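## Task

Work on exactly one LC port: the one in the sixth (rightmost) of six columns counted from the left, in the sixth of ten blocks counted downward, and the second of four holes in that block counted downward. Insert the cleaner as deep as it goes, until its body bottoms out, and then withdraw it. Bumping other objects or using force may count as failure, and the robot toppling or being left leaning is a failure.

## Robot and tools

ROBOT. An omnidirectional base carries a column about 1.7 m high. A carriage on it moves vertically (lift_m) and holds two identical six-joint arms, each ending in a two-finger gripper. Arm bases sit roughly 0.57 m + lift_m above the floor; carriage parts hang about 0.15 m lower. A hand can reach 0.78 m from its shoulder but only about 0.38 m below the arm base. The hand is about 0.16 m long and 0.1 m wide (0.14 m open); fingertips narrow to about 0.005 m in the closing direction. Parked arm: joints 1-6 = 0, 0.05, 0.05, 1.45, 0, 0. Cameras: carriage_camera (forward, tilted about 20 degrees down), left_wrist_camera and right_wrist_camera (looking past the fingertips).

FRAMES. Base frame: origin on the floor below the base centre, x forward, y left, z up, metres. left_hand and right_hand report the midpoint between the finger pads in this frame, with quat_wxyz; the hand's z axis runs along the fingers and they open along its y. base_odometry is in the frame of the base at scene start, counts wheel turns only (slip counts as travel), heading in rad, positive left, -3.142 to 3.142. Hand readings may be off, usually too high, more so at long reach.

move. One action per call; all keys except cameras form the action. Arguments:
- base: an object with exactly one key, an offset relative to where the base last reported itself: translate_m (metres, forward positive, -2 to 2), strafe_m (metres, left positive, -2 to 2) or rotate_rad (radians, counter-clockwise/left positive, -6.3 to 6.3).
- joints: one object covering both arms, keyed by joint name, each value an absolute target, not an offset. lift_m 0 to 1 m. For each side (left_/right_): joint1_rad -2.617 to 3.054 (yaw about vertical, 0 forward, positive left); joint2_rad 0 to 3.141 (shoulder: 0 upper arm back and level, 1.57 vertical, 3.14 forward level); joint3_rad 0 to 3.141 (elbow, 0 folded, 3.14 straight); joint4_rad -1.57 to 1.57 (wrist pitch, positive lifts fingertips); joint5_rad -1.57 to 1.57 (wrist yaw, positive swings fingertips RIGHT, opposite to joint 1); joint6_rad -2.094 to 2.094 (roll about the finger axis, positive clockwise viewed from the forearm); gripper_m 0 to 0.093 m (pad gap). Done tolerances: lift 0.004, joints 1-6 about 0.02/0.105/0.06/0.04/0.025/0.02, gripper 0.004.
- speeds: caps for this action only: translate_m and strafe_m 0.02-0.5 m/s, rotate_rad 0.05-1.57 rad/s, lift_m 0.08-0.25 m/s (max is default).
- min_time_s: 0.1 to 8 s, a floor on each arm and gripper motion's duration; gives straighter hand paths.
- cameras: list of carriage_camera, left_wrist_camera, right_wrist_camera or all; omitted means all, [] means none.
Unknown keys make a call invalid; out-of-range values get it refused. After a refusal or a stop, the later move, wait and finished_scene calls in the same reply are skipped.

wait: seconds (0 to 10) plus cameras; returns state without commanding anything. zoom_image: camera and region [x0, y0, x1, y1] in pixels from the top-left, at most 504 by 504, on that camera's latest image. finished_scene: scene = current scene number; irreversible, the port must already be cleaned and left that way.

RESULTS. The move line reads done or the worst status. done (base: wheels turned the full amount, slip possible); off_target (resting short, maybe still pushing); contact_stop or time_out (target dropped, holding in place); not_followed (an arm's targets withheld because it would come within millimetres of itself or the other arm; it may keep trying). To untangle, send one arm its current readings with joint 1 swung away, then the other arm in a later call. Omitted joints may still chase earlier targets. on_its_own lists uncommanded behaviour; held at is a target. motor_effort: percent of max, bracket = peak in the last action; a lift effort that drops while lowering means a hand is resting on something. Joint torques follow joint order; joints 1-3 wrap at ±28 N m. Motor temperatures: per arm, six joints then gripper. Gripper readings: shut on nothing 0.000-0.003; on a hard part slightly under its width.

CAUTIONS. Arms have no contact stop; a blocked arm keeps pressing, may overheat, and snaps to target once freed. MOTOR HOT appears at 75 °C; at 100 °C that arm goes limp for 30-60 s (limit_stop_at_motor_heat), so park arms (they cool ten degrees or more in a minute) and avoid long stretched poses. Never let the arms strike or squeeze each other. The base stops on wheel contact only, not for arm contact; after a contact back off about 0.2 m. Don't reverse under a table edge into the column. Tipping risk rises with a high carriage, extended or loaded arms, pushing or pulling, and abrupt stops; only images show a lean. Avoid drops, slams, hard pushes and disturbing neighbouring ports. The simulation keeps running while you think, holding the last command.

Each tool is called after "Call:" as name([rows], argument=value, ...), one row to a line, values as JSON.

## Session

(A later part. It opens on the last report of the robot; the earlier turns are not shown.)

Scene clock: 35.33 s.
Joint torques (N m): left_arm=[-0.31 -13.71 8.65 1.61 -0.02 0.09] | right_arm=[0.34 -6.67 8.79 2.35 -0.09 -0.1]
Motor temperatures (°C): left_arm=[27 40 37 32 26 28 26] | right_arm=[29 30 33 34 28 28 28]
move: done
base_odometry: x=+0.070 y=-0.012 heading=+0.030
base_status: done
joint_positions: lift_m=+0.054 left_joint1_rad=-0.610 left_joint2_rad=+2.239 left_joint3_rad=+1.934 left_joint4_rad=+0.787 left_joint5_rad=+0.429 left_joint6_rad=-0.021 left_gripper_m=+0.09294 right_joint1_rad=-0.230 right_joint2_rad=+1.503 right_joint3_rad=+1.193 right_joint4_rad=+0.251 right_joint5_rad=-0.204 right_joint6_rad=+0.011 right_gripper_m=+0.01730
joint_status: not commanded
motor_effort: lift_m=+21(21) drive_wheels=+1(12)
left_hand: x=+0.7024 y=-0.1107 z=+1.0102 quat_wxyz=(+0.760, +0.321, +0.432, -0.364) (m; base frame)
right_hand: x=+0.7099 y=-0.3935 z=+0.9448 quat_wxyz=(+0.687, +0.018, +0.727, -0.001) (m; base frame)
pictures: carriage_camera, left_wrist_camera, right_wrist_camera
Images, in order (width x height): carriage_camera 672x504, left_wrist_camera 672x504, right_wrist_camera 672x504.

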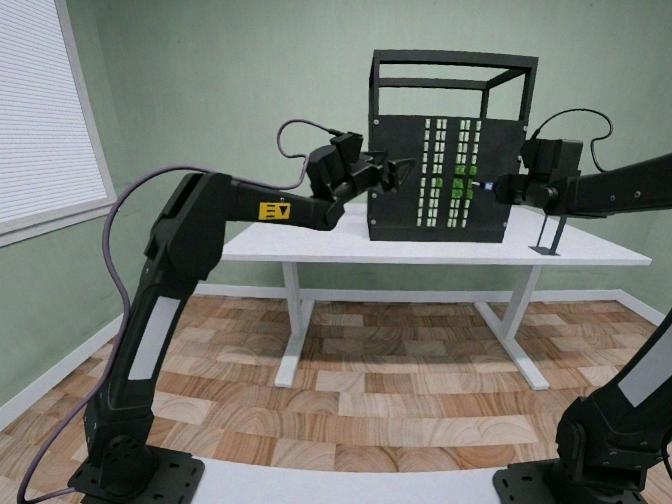

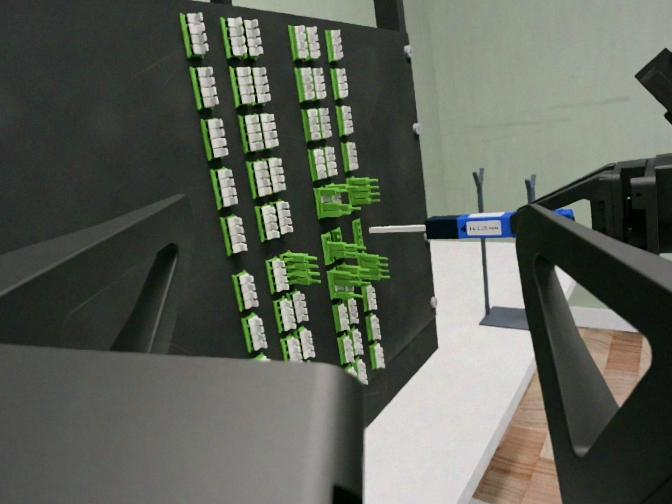

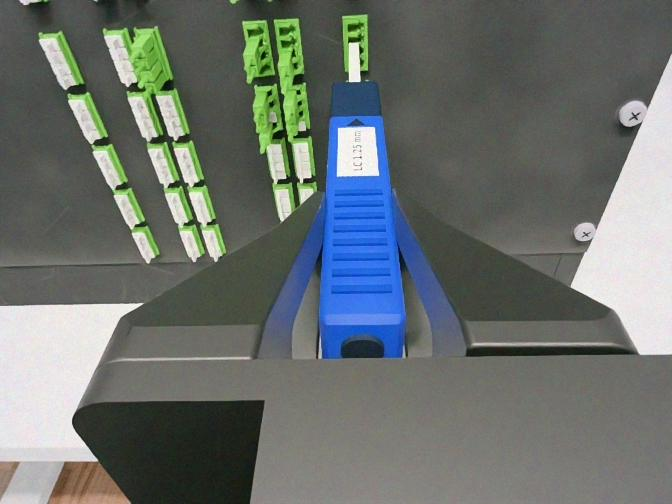

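Call:
move(joints={"lift_m": 0.0532}, cameras=[])

Call:
move(base={"translate_m": 0.005}, speeds={"translate_m": 0.02})

Call:
zoom_image(camera="left_wrist_camera", region=[340, 210, 390, 260])

Call:
zoom_image(camera="right_wrist_camera", region=[330, 10, 380, 60])

Scene clock: 36.07 s.
Joint torques (N m): left_arm=[-0.31 -13.82 8.83 1.58 -0.03 0.08] | right_arm=[0.2 -6.64 8.84 2.37 -0.08 -0.11]
Motor temperatures (°C): left_arm=[27 40 37 32 26 28 26] | right_arm=[29 30 33 34 28 28 28]
move: done
base_odometry: x=+0.070 y=-0.012 heading=+0.030
base_status: not commanded
joint_positions: lift_m=+0.053 left_joint1_rad=-0.610 left_joint2_rad=+2.239 left_joint3_rad=+1.934 left_joint4_rad=+0.787 left_joint5_rad=+0.429 left_joint6_rad=-0.021 left_gripper_m=+0.09294 right_joint1_rad=-0.230 right_joint2_rad=+1.503 right_joint3_rad=+1.193 right_joint4_rad=+0.251 right_joint5_rad=-0.204 right_joint6_rad=+0.011 right_gripper_m=+0.01730
joint_status: all done
motor_effort: lift_m=+21(21) drive_wheels=+1(1)
left_hand: x=+0.7024 y=-0.1106 z=+1.0097 quat_wxyz=(+0.760, +0.321, +0.431, -0.364) (m; base frame)
right_hand: x=+0.7099 y=-0.3935 z=+0.9443 quat_wxyz=(+0.687, +0.018, +0.727, -0.001) (m; base frame)
pictures: none
No camera images: "cameras" was empty.

Scene clock: 36.70 s.
Joint torques (N m): left_arm=[-0.31 -13.75 8.8 1.62 -0.03 0.08] | right_arm=[0.2 -6.95 8.87 2.3 -0.08 -0.08]
Motor temperatures (°C): left_arm=[27 41 37 32 26 28 26] | right_arm=[29 30 33 34 28 28 28]
move: done
base_odometry: x=+0.075 y=-0.012 heading=+0.030
base_status: done
joint_positions: lift_m=+0.053 left_joint1_rad=-0.610 left_joint2_rad=+2.239 left_joint3_rad=+1.934 left_joint4_rad=+0.786 left_joint5_rad=+0.429 left_joint6_rad=-0.021 left_gripper_m=+0.09294 right_joint1_rad=-0.230 right_joint2_rad=+1.503 right_joint3_rad=+1.193 right_joint4_rad=+0.252 right_joint5_rad=-0.204 right_joint6_rad=+0.011 right_gripper_m=+0.01730
joint_status: not commanded
motor_effort: lift_m=+21(21) drive_wheels=+0(8)
left_hand: x=+0.7025 y=-0.1107 z=+1.0095 quat_wxyz=(+0.760, +0.321, +0.432, -0.364) (m; base frame)
right_hand: x=+0.7099 y=-0.3935 z=+0.9444 quat_wxyz=(+0.687, +0.018, +0.726, -0.001) (m; base frame)
pictures: carriage_camera, left_wrist_camera, right_wrist_camera
Images, in order (width x height): carriage_camera 672x504, left_wrist_camera 672x504, right_wrist_camera 672x504.

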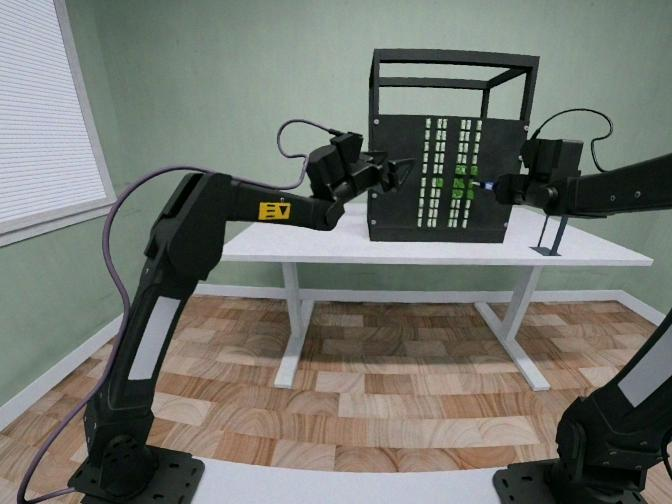

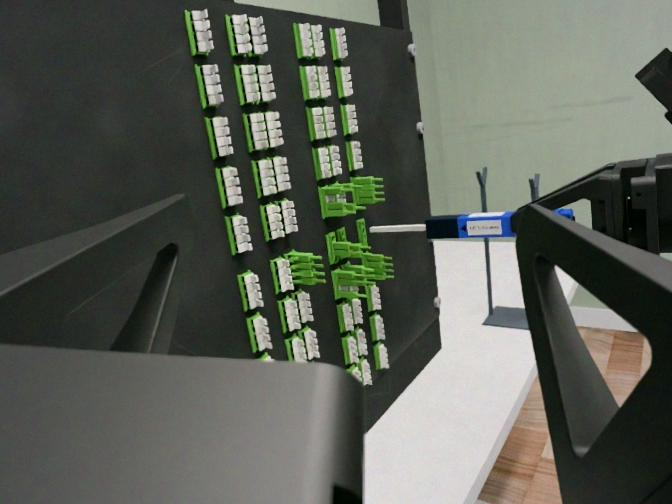

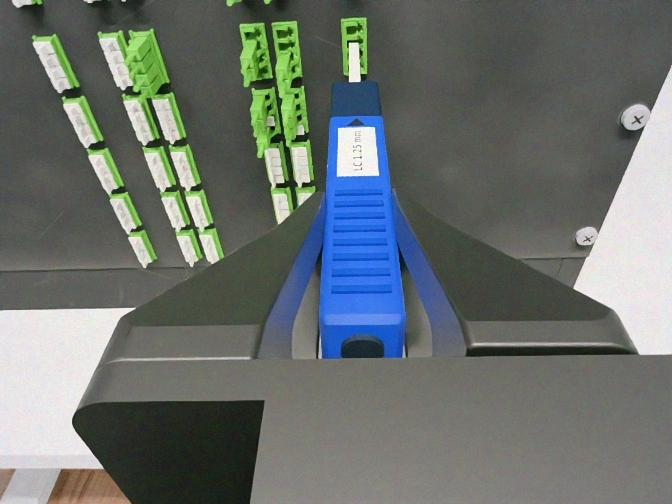

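Scaled by 10.080 from the camera's 672x504 image, which has a finer 960x720 frame.

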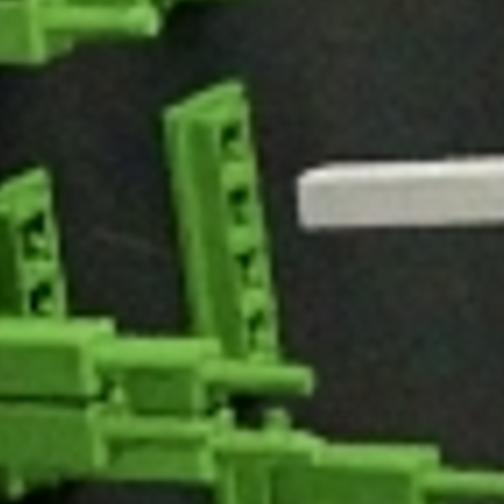

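Scaled by 10.080 from the camera's 672x504 image, which has a finer 960x720 frame.

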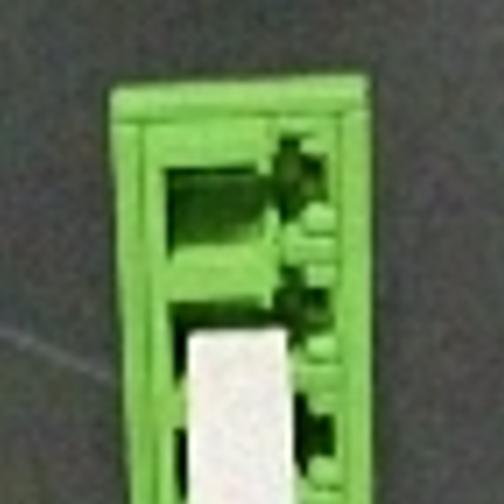

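Call:
move(joints={"lift_m": 0.0525}, base={"strafe_m": 0.0006}, speeds={"strafe_m": 0.02}, cameras=[])

Call:
move(base={"translate_m": 0.003}, speeds={"translate_m": 0.02})

Call:
zoom_image(camera="left_wrist_camera", region=[340, 210, 390, 260])

Call:
zoom_image(camera="right_wrist_camera", region=[330, 10, 380, 60])

Scene clock: 37.60 s.
Joint torques (N m): left_arm=[-0.53 -13.87 8.65 1.59 -0.04 0.08] | right_arm=[0.24 -6.97 8.94 2.38 -0.07 -0.11]
Motor temperatures (°C): left_arm=[27 41 37 32 26 28 26] | right_arm=[29 30 33 34 28 28 28]
move: done
base_odometry: x=+0.075 y=-0.011 heading=+0.030
base_status: done
joint_positions: lift_m=+0.053 left_joint1_rad=-0.610 left_joint2_rad=+2.239 left_joint3_rad=+1.934 left_joint4_rad=+0.786 left_joint5_rad=+0.429 left_joint6_rad=-0.021 left_gripper_m=+0.09294 right_joint1_rad=-0.230 right_joint2_rad=+1.503 right_joint3_rad=+1.193 right_joint4_rad=+0.252 right_joint5_rad=-0.204 right_joint6_rad=+0.011 right_gripper_m=+0.01730
joint_status: all done
motor_effort: lift_m=+21(22) drive_wheels=+2(2)
left_hand: x=+0.7025 y=-0.1107 z=+1.0088 quat_wxyz=(+0.760, +0.321, +0.432, -0.364) (m; base frame)
right_hand: x=+0.7099 y=-0.3935 z=+0.9437 quat_wxyz=(+0.687, +0.018, +0.726, -0.001) (m; base frame)
pictures: none
No camera images: "cameras" was empty.

Scene clock: 38.23 s.
Joint torques (N m): left_arm=[-0.31 -13.82 8.69 1.58 -0.04 0.09] | right_arm=[0.23 -6.83 8.95 2.35 -0.08 -0.1]
Motor temperatures (°C): left_arm=[27 41 38 32 26 28 26] | right_arm=[29 30 33 34 28 28 28]
move: done
base_odometry: x=+0.078 y=-0.011 heading=+0.030
base_status: done
joint_positions: lift_m=+0.053 left_joint1_rad=-0.610 left_joint2_rad=+2.239 left_joint3_rad=+1.934 left_joint4_rad=+0.786 left_joint5_rad=+0.429 left_joint6_rad=-0.021 left_gripper_m=+0.09294 right_joint1_rad=-0.230 right_joint2_rad=+1.503 right_joint3_rad=+1.193 right_joint4_rad=+0.252 right_joint5_rad=-0.204 right_joint6_rad=+0.011 right_gripper_m=+0.01730
joint_status: not commanded
motor_effort: lift_m=+21(21) drive_wheels=+2(10)
left_hand: x=+0.7025 y=-0.1107 z=+1.0088 quat_wxyz=(+0.760, +0.321, +0.432, -0.364) (m; base frame)
right_hand: x=+0.7099 y=-0.3935 z=+0.9438 quat_wxyz=(+0.687, +0.018, +0.726, -0.001) (m; base frame)
pictures: carriage_camera, left_wrist_camera, right_wrist_camera
Images, in order (width x height): carriage_camera 672x504, left_wrist_camera 672x504, right_wrist_camera 672x504.

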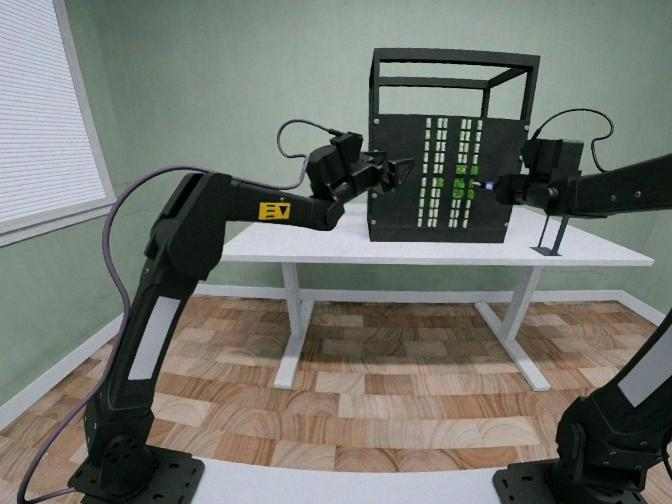

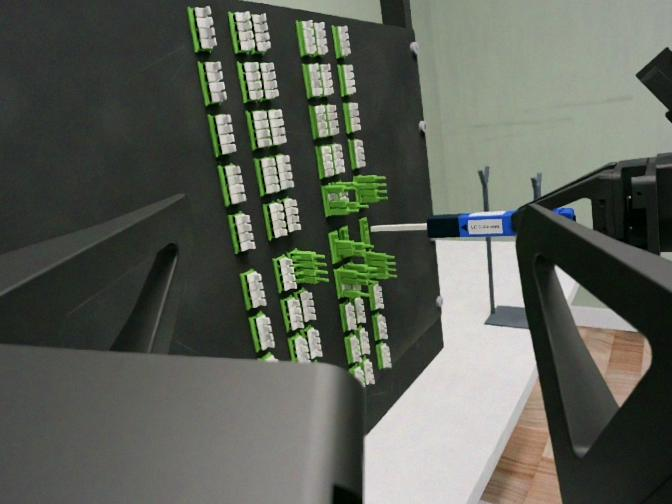

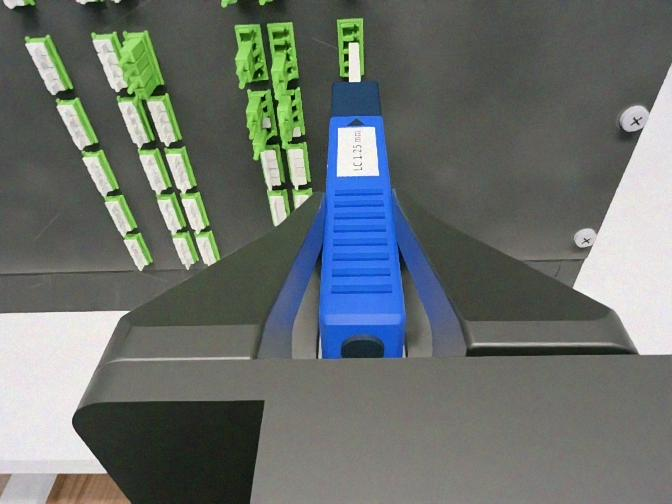

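Scaled by 10.080 from the camera's 672x504 image, which has a finer 960x720 frame.

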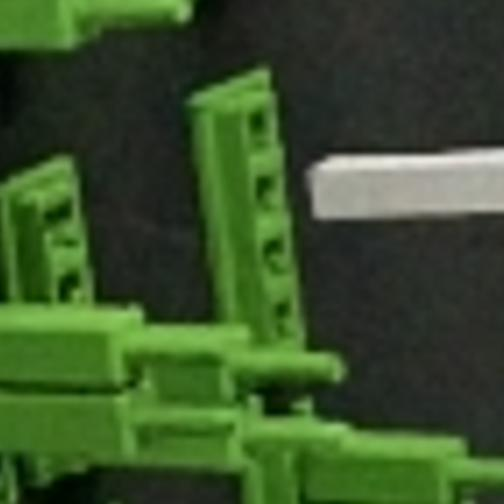

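Scaled by 10.080 from the camera's 672x504 image, which has a finer 960x720 frame.

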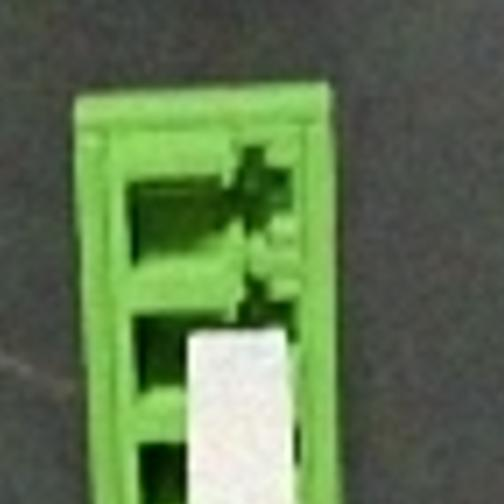

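Call:
move(base={"strafe_m": 0.002}, speeds={"strafe_m": 0.02})

Call:
zoom_image(camera="left_wrist_camera", region=[340, 210, 390, 260])

Call:
zoom_image(camera="right_wrist_camera", region=[330, 10, 380, 60])

Scene clock: 39.33 s.
Joint torques (N m): left_arm=[-0.46 -13.91 8.68 1.58 -0.04 0.08] | right_arm=[0.21 -6.76 8.81 2.35 -0.05 -0.1]
Motor temperatures (°C): left_arm=[27 41 38 32 26 28 26] | right_arm=[29 30 34 34 28 28 28]
move: done
base_odometry: x=+0.078 y=-0.010 heading=+0.029
base_status: done
joint_positions: lift_m=+0.053 left_joint1_rad=-0.610 left_joint2_rad=+2.239 left_joint3_rad=+1.934 left_joint4_rad=+0.786 left_joint5_rad=+0.429 left_joint6_rad=-0.021 left_gripper_m=+0.09294 right_joint1_rad=-0.228 right_joint2_rad=+1.503 right_joint3_rad=+1.193 right_joint4_rad=+0.252 right_joint5_rad=-0.204 right_joint6_rad=+0.011 right_gripper_m=+0.01730
joint_status: not commanded
motor_effort: lift_m=+21(21) drive_wheels=+4(5)
left_hand: x=+0.7025 y=-0.1107 z=+1.0088 quat_wxyz=(+0.760, +0.321, +0.432, -0.364) (m; base frame)
right_hand: x=+0.7100 y=-0.3925 z=+0.9437 quat_wxyz=(+0.687, +0.017, +0.726, +0.000) (m; base frame)
pictures: carriage_camera, left_wrist_camera, right_wrist_camera
Images, in order (width x height): carriage_camera 672x504, left_wrist_camera 672x504, right_wrist_camera 672x504.

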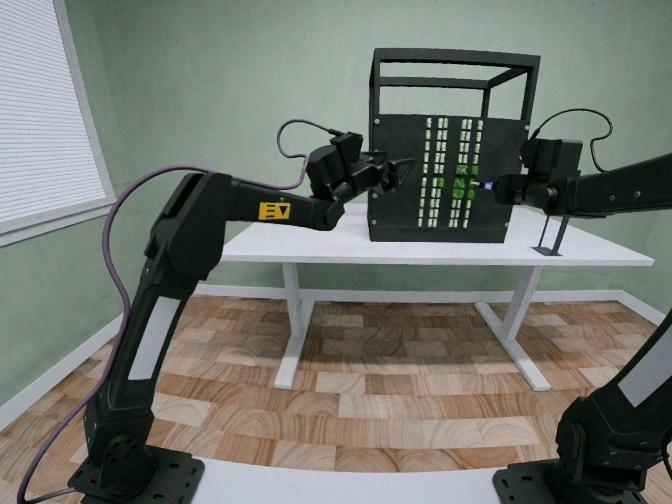

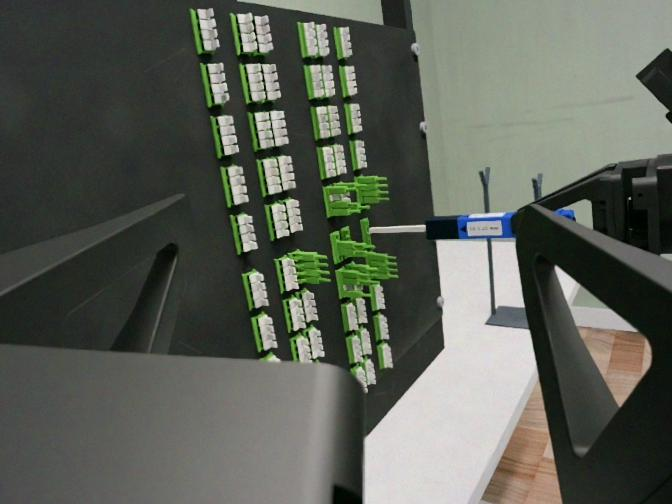

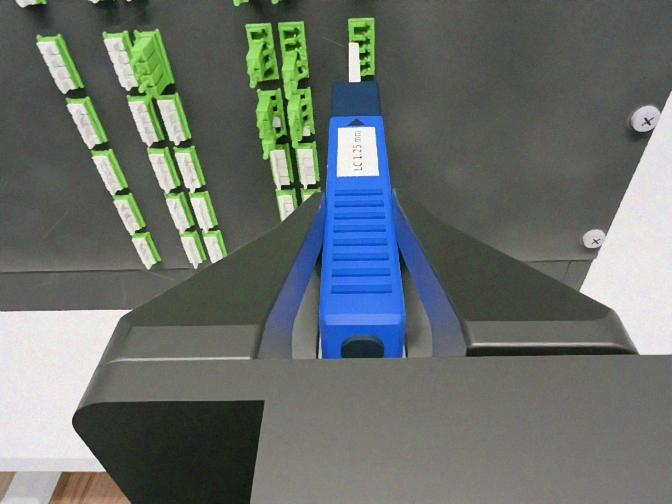

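Scaled by 10.080 from the camera's 672x504 image, which has a finer 960x720 frame.

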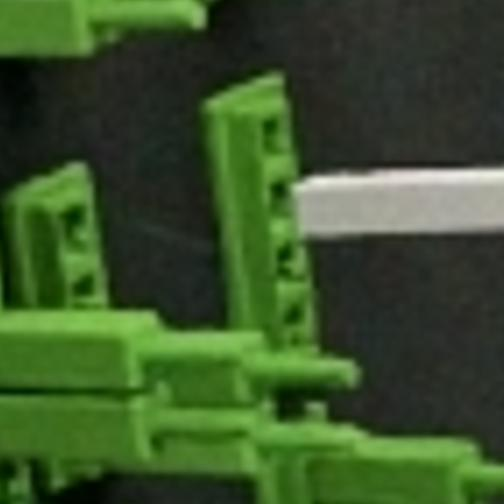

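Scaled by 10.080 from the camera's 672x504 image, which has a finer 960x720 frame.

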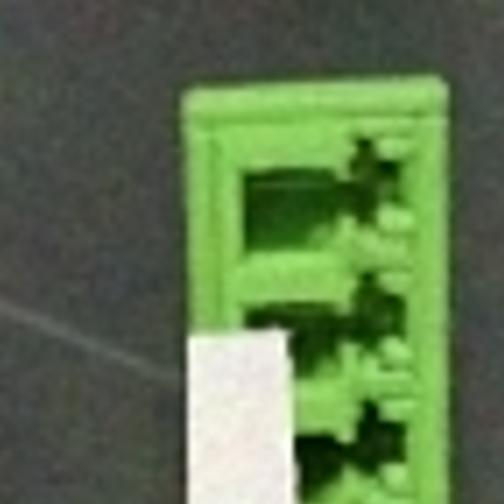

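Call:
move(base={"strafe_m": -0.002}, speeds={"strafe_m": 0.02})

Call:
zoom_image(camera="right_wrist_camera", region=[330, 10, 380, 60])

Scene clock: 40.50 s.
Joint torques (N m): left_arm=[-0.42 -13.96 8.77 1.61 -0.04 0.08] | right_arm=[0.14 -6.75 9.24 2.31 -0.08 -0.11]
Motor temperatures (°C): left_arm=[27 42 38 32 26 28 26] | right_arm=[29 30 34 35 28 28 28]
move: done
base_odometry: x=+0.078 y=-0.011 heading=+0.030
base_status: done
joint_positions: lift_m=+0.053 left_joint1_rad=-0.610 left_joint2_rad=+2.239 left_joint3_rad=+1.934 left_joint4_rad=+0.786 left_joint5_rad=+0.429 left_joint6_rad=-0.021 left_gripper_m=+0.09294 right_joint1_rad=-0.228 right_joint2_rad=+1.503 right_joint3_rad=+1.193 right_joint4_rad=+0.252 right_joint5_rad=-0.204 right_joint6_rad=+0.011 right_gripper_m=+0.01730
joint_status: not commanded
motor_effort: lift_m=+21(21) drive_wheels=-3(4)
left_hand: x=+0.7025 y=-0.1107 z=+1.0088 quat_wxyz=(+0.760, +0.321, +0.432, -0.364) (m; base frame)
right_hand: x=+0.7100 y=-0.3928 z=+0.9437 quat_wxyz=(+0.687, +0.017, +0.726, +0.000) (m; base frame)
pictures: carriage_camera, left_wrist_camera, right_wrist_camera
Images, in order (width x height): carriage_camera 672x504, left_wrist_camera 672x504, right_wrist_camera 672x504.

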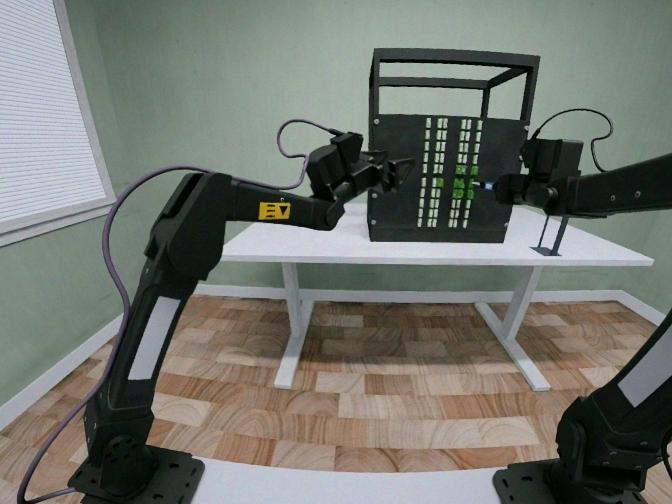

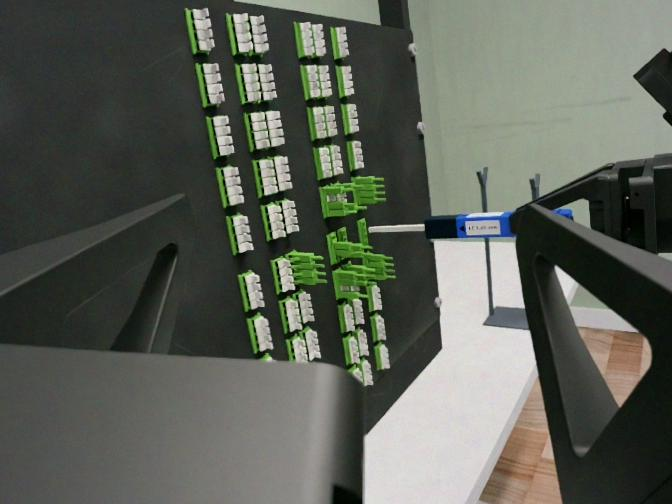

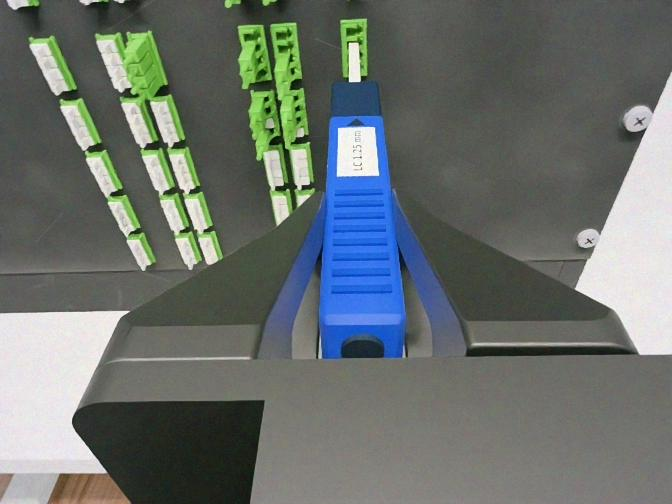

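Scaled by 10.080 from the camera's 672x504 image, which has a finer 960x720 frame.

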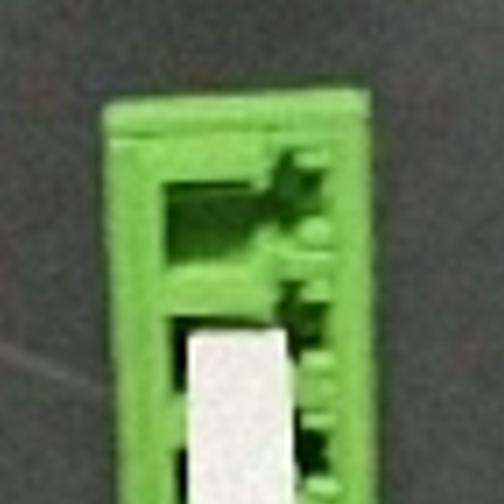

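Call:
move(base={"strafe_m": 0.0006}, speeds={"strafe_m": 0.02}, cameras=["right_wrist_camera"])

Call:
zoom_image(camera="right_wrist_camera", region=[330, 10, 380, 60])

Scene clock: 41.13 s.
Joint torques (N m): left_arm=[-0.49 -13.9 8.8 1.61 -0.02 0.09] | right_arm=[0.08 -6.75 8.87 2.34 -0.09 -0.11]
Motor temperatures (°C): left_arm=[27 42 38 32 26 28 26] | right_arm=[29 30 34 35 28 28 28]
move: done
base_odometry: x=+0.078 y=-0.011 heading=+0.030
base_status: done
joint_positions: lift_m=+0.053 left_joint1_rad=-0.610 left_joint2_rad=+2.239 left_joint3_rad=+1.934 left_joint4_rad=+0.786 left_joint5_rad=+0.429 left_joint6_rad=-0.021 left_gripper_m=+0.09294 right_joint1_rad=-0.228 right_joint2_rad=+1.503 right_joint3_rad=+1.193 right_joint4_rad=+0.252 right_joint5_rad=-0.204 right_joint6_rad=+0.011 right_gripper_m=+0.01730
joint_status: not commanded
motor_effort: lift_m=+21(21) drive_wheels=+2(2)
left_hand: x=+0.7025 y=-0.1107 z=+1.0088 quat_wxyz=(+0.760, +0.321, +0.432, -0.364) (m; base frame)
right_hand: x=+0.7100 y=-0.3928 z=+0.9437 quat_wxyz=(+0.687, +0.017, +0.726, +0.000) (m; base frame)
pictures: right_wrist_camera
Images, in order (width x height): right_wrist_camera 672x504.

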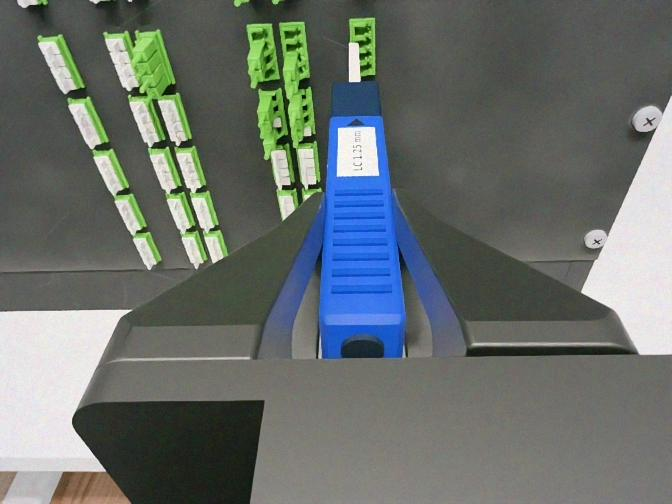

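Scaled by 10.080 from the camera's 672x504 image, which has a finer 960x720 frame.

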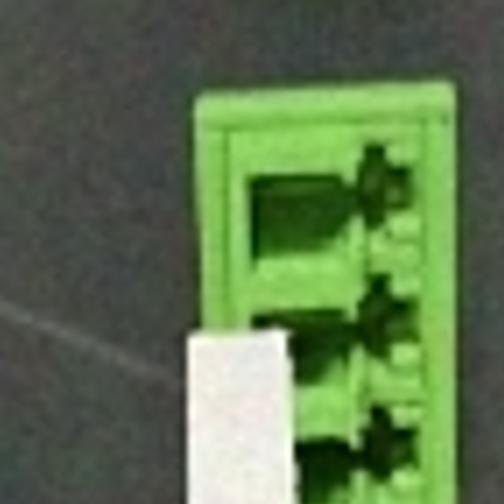

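Call:
wait(seconds=1, cameras=["right_wrist_camera"])

Call:
zoom_image(camera="right_wrist_camera", region=[330, 10, 380, 60])

Call:
wait(seconds=1, cameras=["right_wrist_camera"])

Call:
zoom_image(camera="right_wrist_camera", region=[330, 10, 380, 60])

Scene clock: 42.40 s.
Joint torques (N m): left_arm=[-0.31 -13.89 8.69 1.61 -0.03 0.08] | right_arm=[0.08 -6.89 8.94 2.35 -0.07 -0.08]
Motor temperatures (°C): left_arm=[27 42 38 32 26 28 26] | right_arm=[29 30 34 35 28 28 28]
base_odometry: x=+0.078 y=-0.011 heading=+0.030
base_status: done
joint_positions: lift_m=+0.053 left_joint1_rad=-0.610 left_joint2_rad=+2.239 left_joint3_rad=+1.934 left_joint4_rad=+0.786 left_joint5_rad=+0.429 left_joint6_rad=-0.021 left_gripper_m=+0.09294 right_joint1_rad=-0.228 right_joint2_rad=+1.503 right_joint3_rad=+1.193 right_joint4_rad=+0.252 right_joint5_rad=-0.204 right_joint6_rad=+0.011 right_gripper_m=+0.01730
joint_status: not commanded
motor_effort: lift_m=+21(21) drive_wheels=-1(2)
left_hand: x=+0.7025 y=-0.1107 z=+1.0088 quat_wxyz=(+0.760, +0.321, +0.432, -0.364) (m; base frame)
right_hand: x=+0.7100 y=-0.3928 z=+0.9437 quat_wxyz=(+0.687, +0.017, +0.726, +0.000) (m; base frame)
wait: 1.00 s; at rest from the start
pictures: right_wrist_camera
Images, in order (width x height): right_wrist_camera 672x504.

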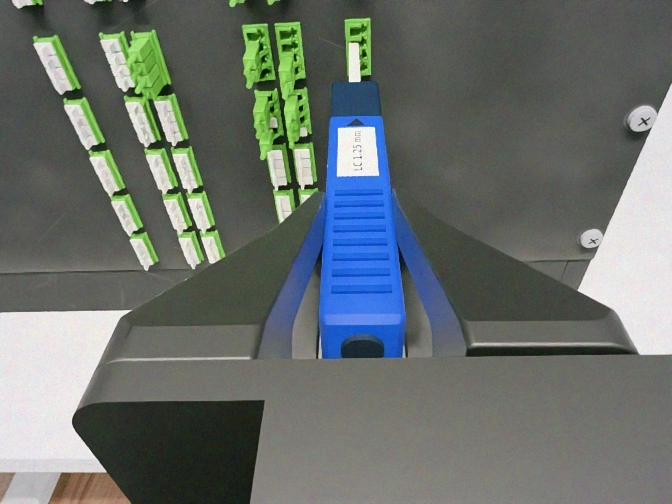

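Scaled by 10.080 from the camera's 672x504 image, which has a finer 960x720 frame.

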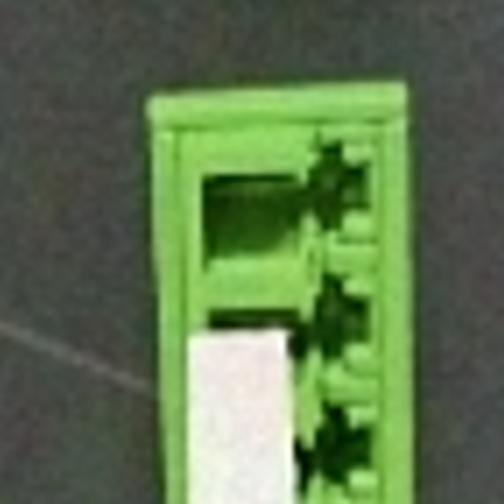

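Scene clock: 43.40 s.
Joint torques (N m): left_arm=[-0.32 -13.83 8.7 1.59 -0.02 0.09] | right_arm=[0.05 -6.79 8.94 2.33 -0.08 -0.08]
Motor temperatures (°C): left_arm=[27 43 38 32 26 28 26] | right_arm=[29 30 34 35 28 28 29]
base_odometry: x=+0.078 y=-0.011 heading=+0.030
base_status: done
joint_positions: lift_m=+0.053 left_joint1_rad=-0.610 left_joint2_rad=+2.239 left_joint3_rad=+1.934 left_joint4_rad=+0.786 left_joint5_rad=+0.429 left_joint6_rad=-0.021 left_gripper_m=+0.09294 right_joint1_rad=-0.228 right_joint2_rad=+1.503 right_joint3_rad=+1.193 right_joint4_rad=+0.252 right_joint5_rad=-0.204 right_joint6_rad=+0.011 right_gripper_m=+0.01730
joint_status: not commanded
motor_effort: lift_m=+21(21) drive_wheels=-1(2)
left_hand: x=+0.7025 y=-0.1107 z=+1.0088 quat_wxyz=(+0.760, +0.321, +0.432, -0.364) (m; base frame)
right_hand: x=+0.7100 y=-0.3928 z=+0.9437 quat_wxyz=(+0.687, +0.017, +0.726, +0.000) (m; base frame)
wait: 1.00 s; at rest by 0.27 s
pictures: right_wrist_camera
Images, in order (width x height): right_wrist_camera 672x504.

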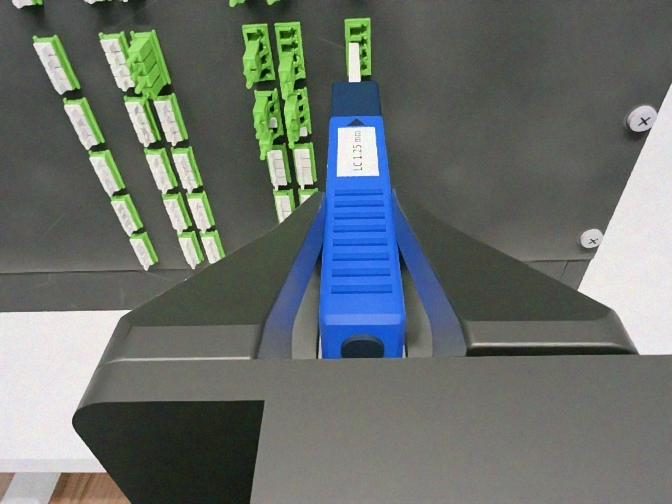

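Scaled by 10.080 from the camera's 672x504 image, which has a finer 960x720 frame.

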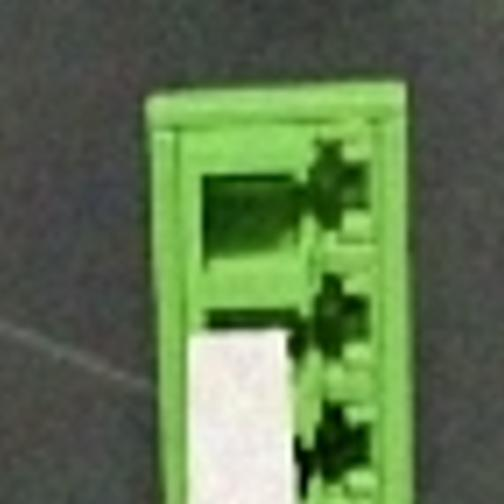

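Call:
move(base={"strafe_m": -0.0006}, speeds={"strafe_m": 0.02}, cameras=[])

Call:
wait(seconds=1.5)

Call:
zoom_image(camera="left_wrist_camera", region=[340, 210, 390, 260])

Call:
zoom_image(camera="right_wrist_camera", region=[330, 10, 380, 60])

Scene clock: 44.07 s.
Joint torques (N m): left_arm=[-0.44 -13.89 8.8 1.58 -0.03 0.09] | right_arm=[0.12 -6.76 8.84 2.35 -0.06 -0.1]
Motor temperatures (°C): left_arm=[27 43 38 32 26 28 26] | right_arm=[29 30 34 35 28 28 29]
move: done
base_odometry: x=+0.078 y=-0.011 heading=+0.030
base_status: done
joint_positions: lift_m=+0.053 left_joint1_rad=-0.610 left_joint2_rad=+2.239 left_joint3_rad=+1.934 left_joint4_rad=+0.786 left_joint5_rad=+0.429 left_joint6_rad=-0.021 left_gripper_m=+0.09294 right_joint1_rad=-0.228 right_joint2_rad=+1.503 right_joint3_rad=+1.193 right_joint4_rad=+0.252 right_joint5_rad=-0.204 right_joint6_rad=+0.011 right_gripper_m=+0.01730
joint_status: not commanded
motor_effort: lift_m=+21(21) drive_wheels=-2(3)
left_hand: x=+0.7025 y=-0.1107 z=+1.0088 quat_wxyz=(+0.760, +0.321, +0.432, -0.364) (m; base frame)
right_hand: x=+0.7100 y=-0.3928 z=+0.9437 quat_wxyz=(+0.687, +0.017, +0.726, +0.000) (m; base frame)
pictures: none
No camera images: "cameras" was empty.

Scene clock: 45.57 s.
Joint torques (N m): left_arm=[-0.31 -13.83 8.7 1.59 -0.02 0.08] | right_arm=[0.09 -6.79 8.81 2.34 -0.07 -0.09]
Motor temperatures (°C): left_arm=[27 43 38 32 26 28 26] | right_arm=[29 30 34 35 28 28 29]
base_odometry: x=+0.078 y=-0.011 heading=+0.030
base_status: done
joint_positions: lift_m=+0.053 left_joint1_rad=-0.610 left_joint2_rad=+2.239 left_joint3_rad=+1.934 left_joint4_rad=+0.786 left_joint5_rad=+0.429 left_joint6_rad=-0.021 left_gripper_m=+0.09294 right_joint1_rad=-0.228 right_joint2_rad=+1.503 right_joint3_rad=+1.193 right_joint4_rad=+0.252 right_joint5_rad=-0.204 right_joint6_rad=+0.011 right_gripper_m=+0.01730
joint_status: not commanded
motor_effort: lift_m=+21(21) drive_wheels=+3(3)
left_hand: x=+0.7025 y=-0.1107 z=+1.0088 quat_wxyz=(+0.760, +0.321, +0.432, -0.364) (m; base frame)
right_hand: x=+0.7100 y=-0.3928 z=+0.9437 quat_wxyz=(+0.687, +0.017, +0.726, +0.000) (m; base frame)
wait: 1.50 s; at rest by 0.27 s
pictures: carriage_camera, left_wrist_camera, right_wrist_camera
Images, in order (width x height): carriage_camera 672x504, left_wrist_camera 672x504, right_wrist_camera 672x504.

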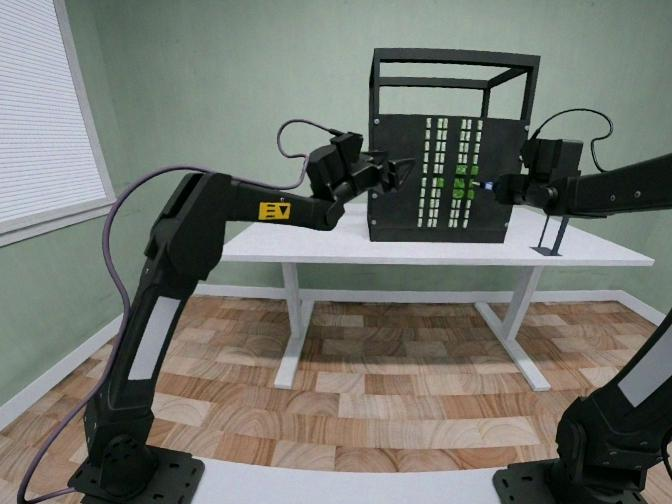

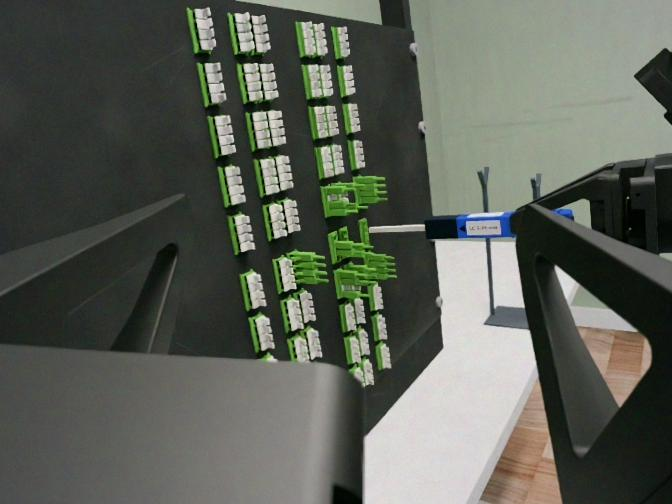

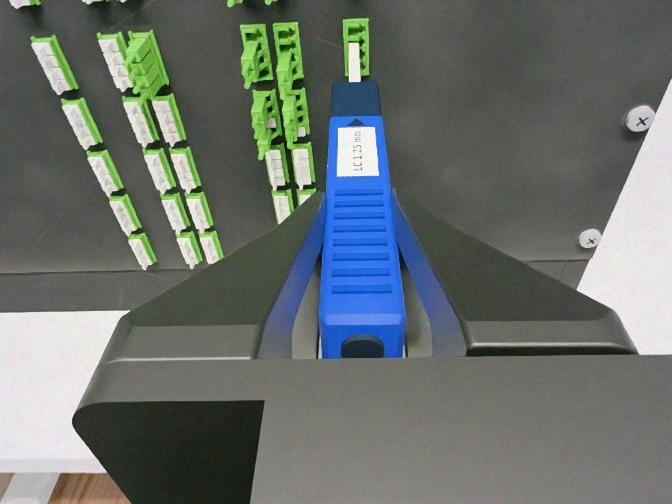

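Scaled by 10.080 from the camera's 672x504 image, which has a finer 960x720 frame.

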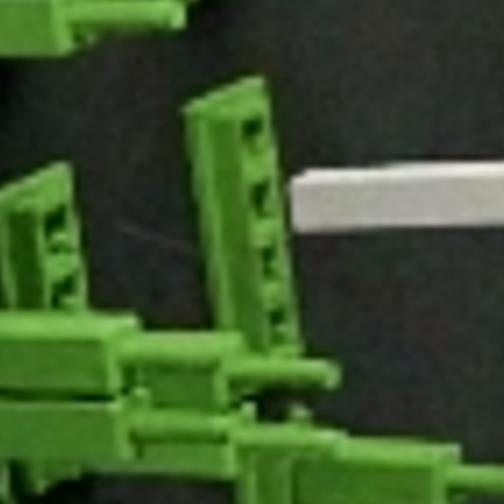

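Scaled by 10.080 from the camera's 672x504 image, which has a finer 960x720 frame.

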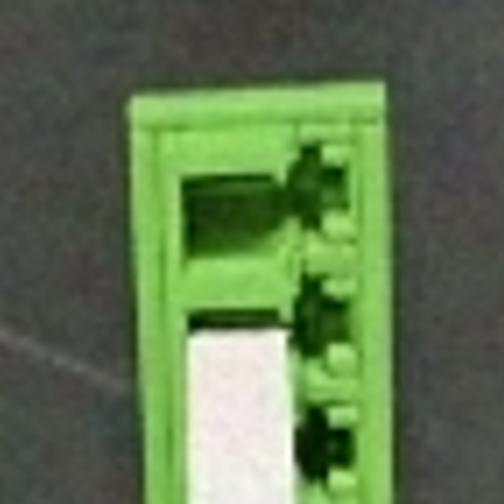

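Call:
move(joints={"lift_m": 0.0513}, cameras=[])

Call:
move(base={"translate_m": 0.0025}, speeds={"translate_m": 0.02}, cameras=[])

Call:
wait(seconds=1.5)

Call:
zoom_image(camera="left_wrist_camera", region=[350, 215, 390, 255])

Call:
zoom_image(camera="right_wrist_camera", region=[330, 10, 380, 60])

Scene clock: 47.00 s.
Joint torques (N m): left_arm=[-0.34 -13.67 8.55 1.58 -0.01 0.08] | right_arm=[0.1 -6.99 8.87 2.36 -0.08 -0.11]
Motor temperatures (°C): left_arm=[27 44 38 32 26 28 26] | right_arm=[29 30 34 35 28 28 29]
move: done
base_odometry: x=+0.078 y=-0.011 heading=+0.030
base_status: not commanded
joint_positions: lift_m=+0.051 left_joint1_rad=-0.610 left_joint2_rad=+2.239 left_joint3_rad=+1.934 left_joint4_rad=+0.787 left_joint5_rad=+0.429 left_joint6_rad=-0.021 left_gripper_m=+0.09294 right_joint1_rad=-0.228 right_joint2_rad=+1.503 right_joint3_rad=+1.193 right_joint4_rad=+0.251 right_joint5_rad=-0.204 right_joint6_rad=+0.011 right_gripper_m=+0.01730
joint_status: all done
motor_effort: lift_m=+21(22) drive_wheels=+3(3)
left_hand: x=+0.7024 y=-0.1107 z=+1.0077 quat_wxyz=(+0.760, +0.321, +0.432, -0.364) (m; base frame)
right_hand: x=+0.7100 y=-0.3927 z=+0.9424 quat_wxyz=(+0.687, +0.017, +0.727, +0.000) (m; base frame)
pictures: none
No camera images: "cameras" was empty.

Scene clock: 47.70 s.
Joint torques (N m): left_arm=[-0.34 -13.83 8.7 1.59 -0.01 0.08] | right_arm=[0.06 -6.78 8.91 2.36 -0.08 -0.08]
Motor temperatures (°C): left_arm=[27 44 39 32 26 28 26] | right_arm=[29 30 34 35 28 28 29]
move: done
base_odometry: x=+0.081 y=-0.011 heading=+0.030
base_status: done
joint_positions: lift_m=+0.051 left_joint1_rad=-0.610 left_joint2_rad=+2.239 left_joint3_rad=+1.934 left_joint4_rad=+0.786 left_joint5_rad=+0.429 left_joint6_rad=-0.021 left_gripper_m=+0.09294 right_joint1_rad=-0.228 right_joint2_rad=+1.503 right_joint3_rad=+1.193 right_joint4_rad=+0.251 right_joint5_rad=-0.204 right_joint6_rad=+0.011 right_gripper_m=+0.01730
joint_status: not commanded
motor_effort: lift_m=+21(21) drive_wheels=-2(11)
left_hand: x=+0.7025 y=-0.1107 z=+1.0075 quat_wxyz=(+0.760, +0.321, +0.432, -0.364) (m; base frame)
right_hand: x=+0.7100 y=-0.3927 z=+0.9424 quat_wxyz=(+0.687, +0.017, +0.727, +0.000) (m; base frame)
pictures: none
No camera images: "cameras" was empty.

Scene clock: 49.20 s.
Joint torques (N m): left_arm=[-0.34 -13.87 8.7 1.57 -0.03 0.08] | right_arm=[0.13 -6.82 8.91 2.32 -0.09 -0.11]
Motor temperatures (°C): left_arm=[27 44 39 32 26 28 26] | right_arm=[29 30 34 35 28 28 29]
base_odometry: x=+0.081 y=-0.011 heading=+0.030
base_status: done
joint_positions: lift_m=+0.051 left_joint1_rad=-0.610 left_joint2_rad=+2.239 left_joint3_rad=+1.934 left_joint4_rad=+0.786 left_joint5_rad=+0.429 left_joint6_rad=-0.021 left_gripper_m=+0.09294 right_joint1_rad=-0.228 right_joint2_rad=+1.503 right_joint3_rad=+1.193 right_joint4_rad=+0.251 right_joint5_rad=-0.204 right_joint6_rad=+0.011 right_gripper_m=+0.01730
joint_status: not commanded
motor_effort: lift_m=+21(21) drive_wheels=-2(11)
left_hand: x=+0.7025 y=-0.1107 z=+1.0075 quat_wxyz=(+0.760, +0.321, +0.432, -0.364) (m; base frame)
right_hand: x=+0.7100 y=-0.3927 z=+0.9424 quat_wxyz=(+0.687, +0.017, +0.727, +0.000) (m; base frame)
wait: 1.50 s; at rest by 0.27 s
pictures: carriage_camera, left_wrist_camera, right_wrist_camera
Images, in order (width x height): carriage_camera 672x504, left_wrist_camera 672x504, right_wrist_camera 672x504.

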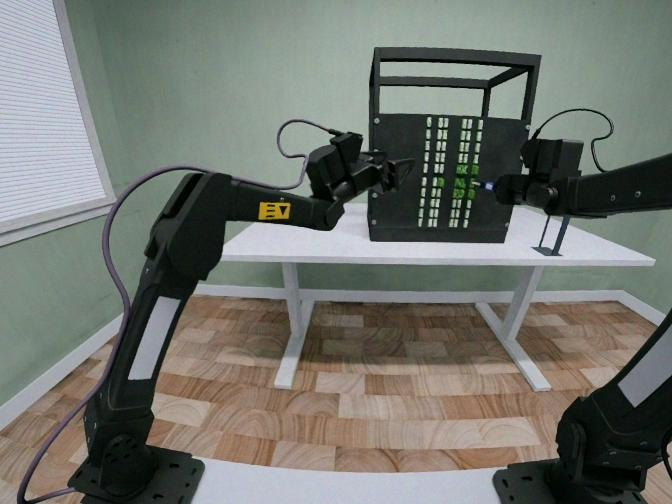

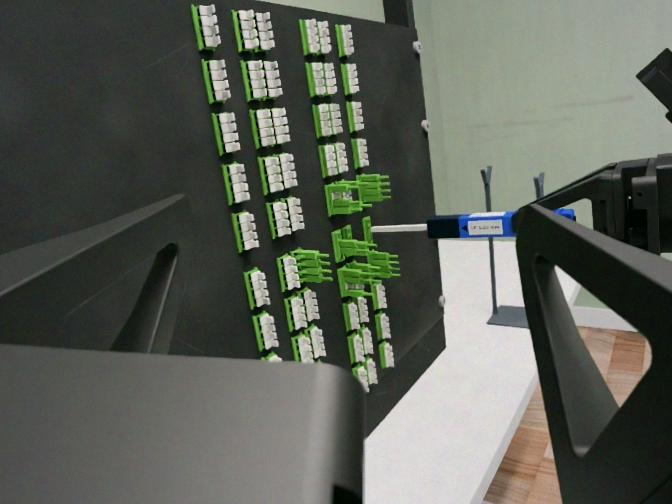

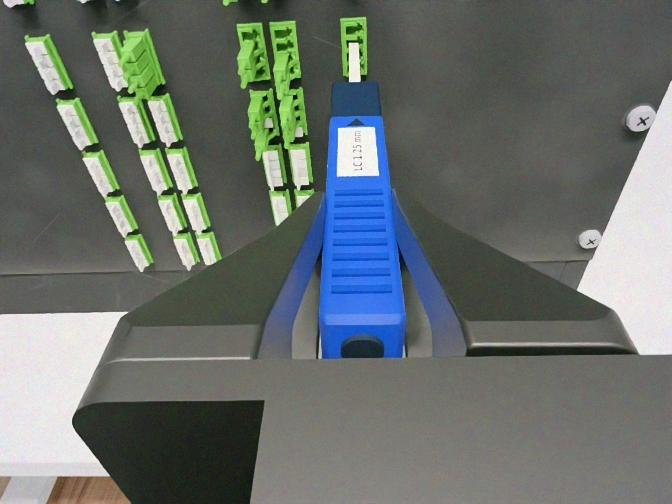

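Scaled by 12.600 from the camera's 672x504 image, which has a finer 960x720 frame.

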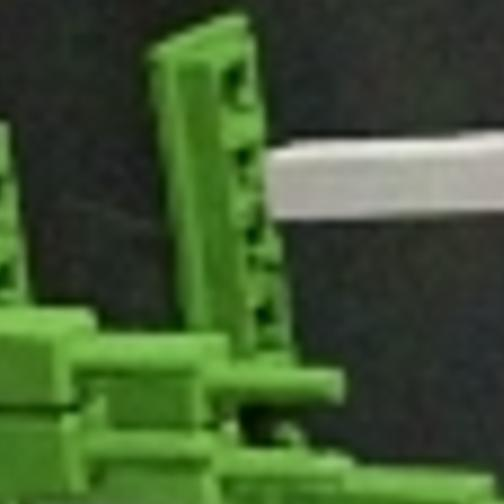

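Scaled by 10.080 from the camera's 672x504 image, which has a finer 960x720 frame.

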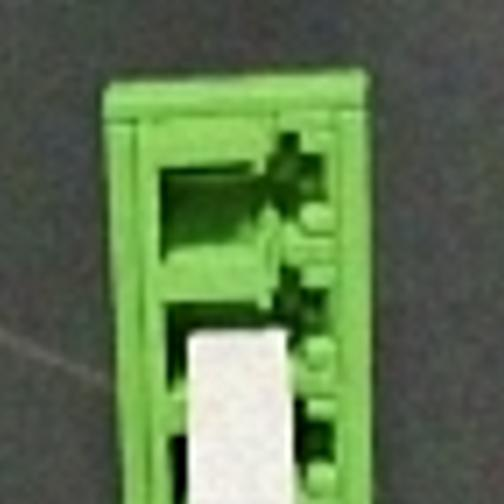

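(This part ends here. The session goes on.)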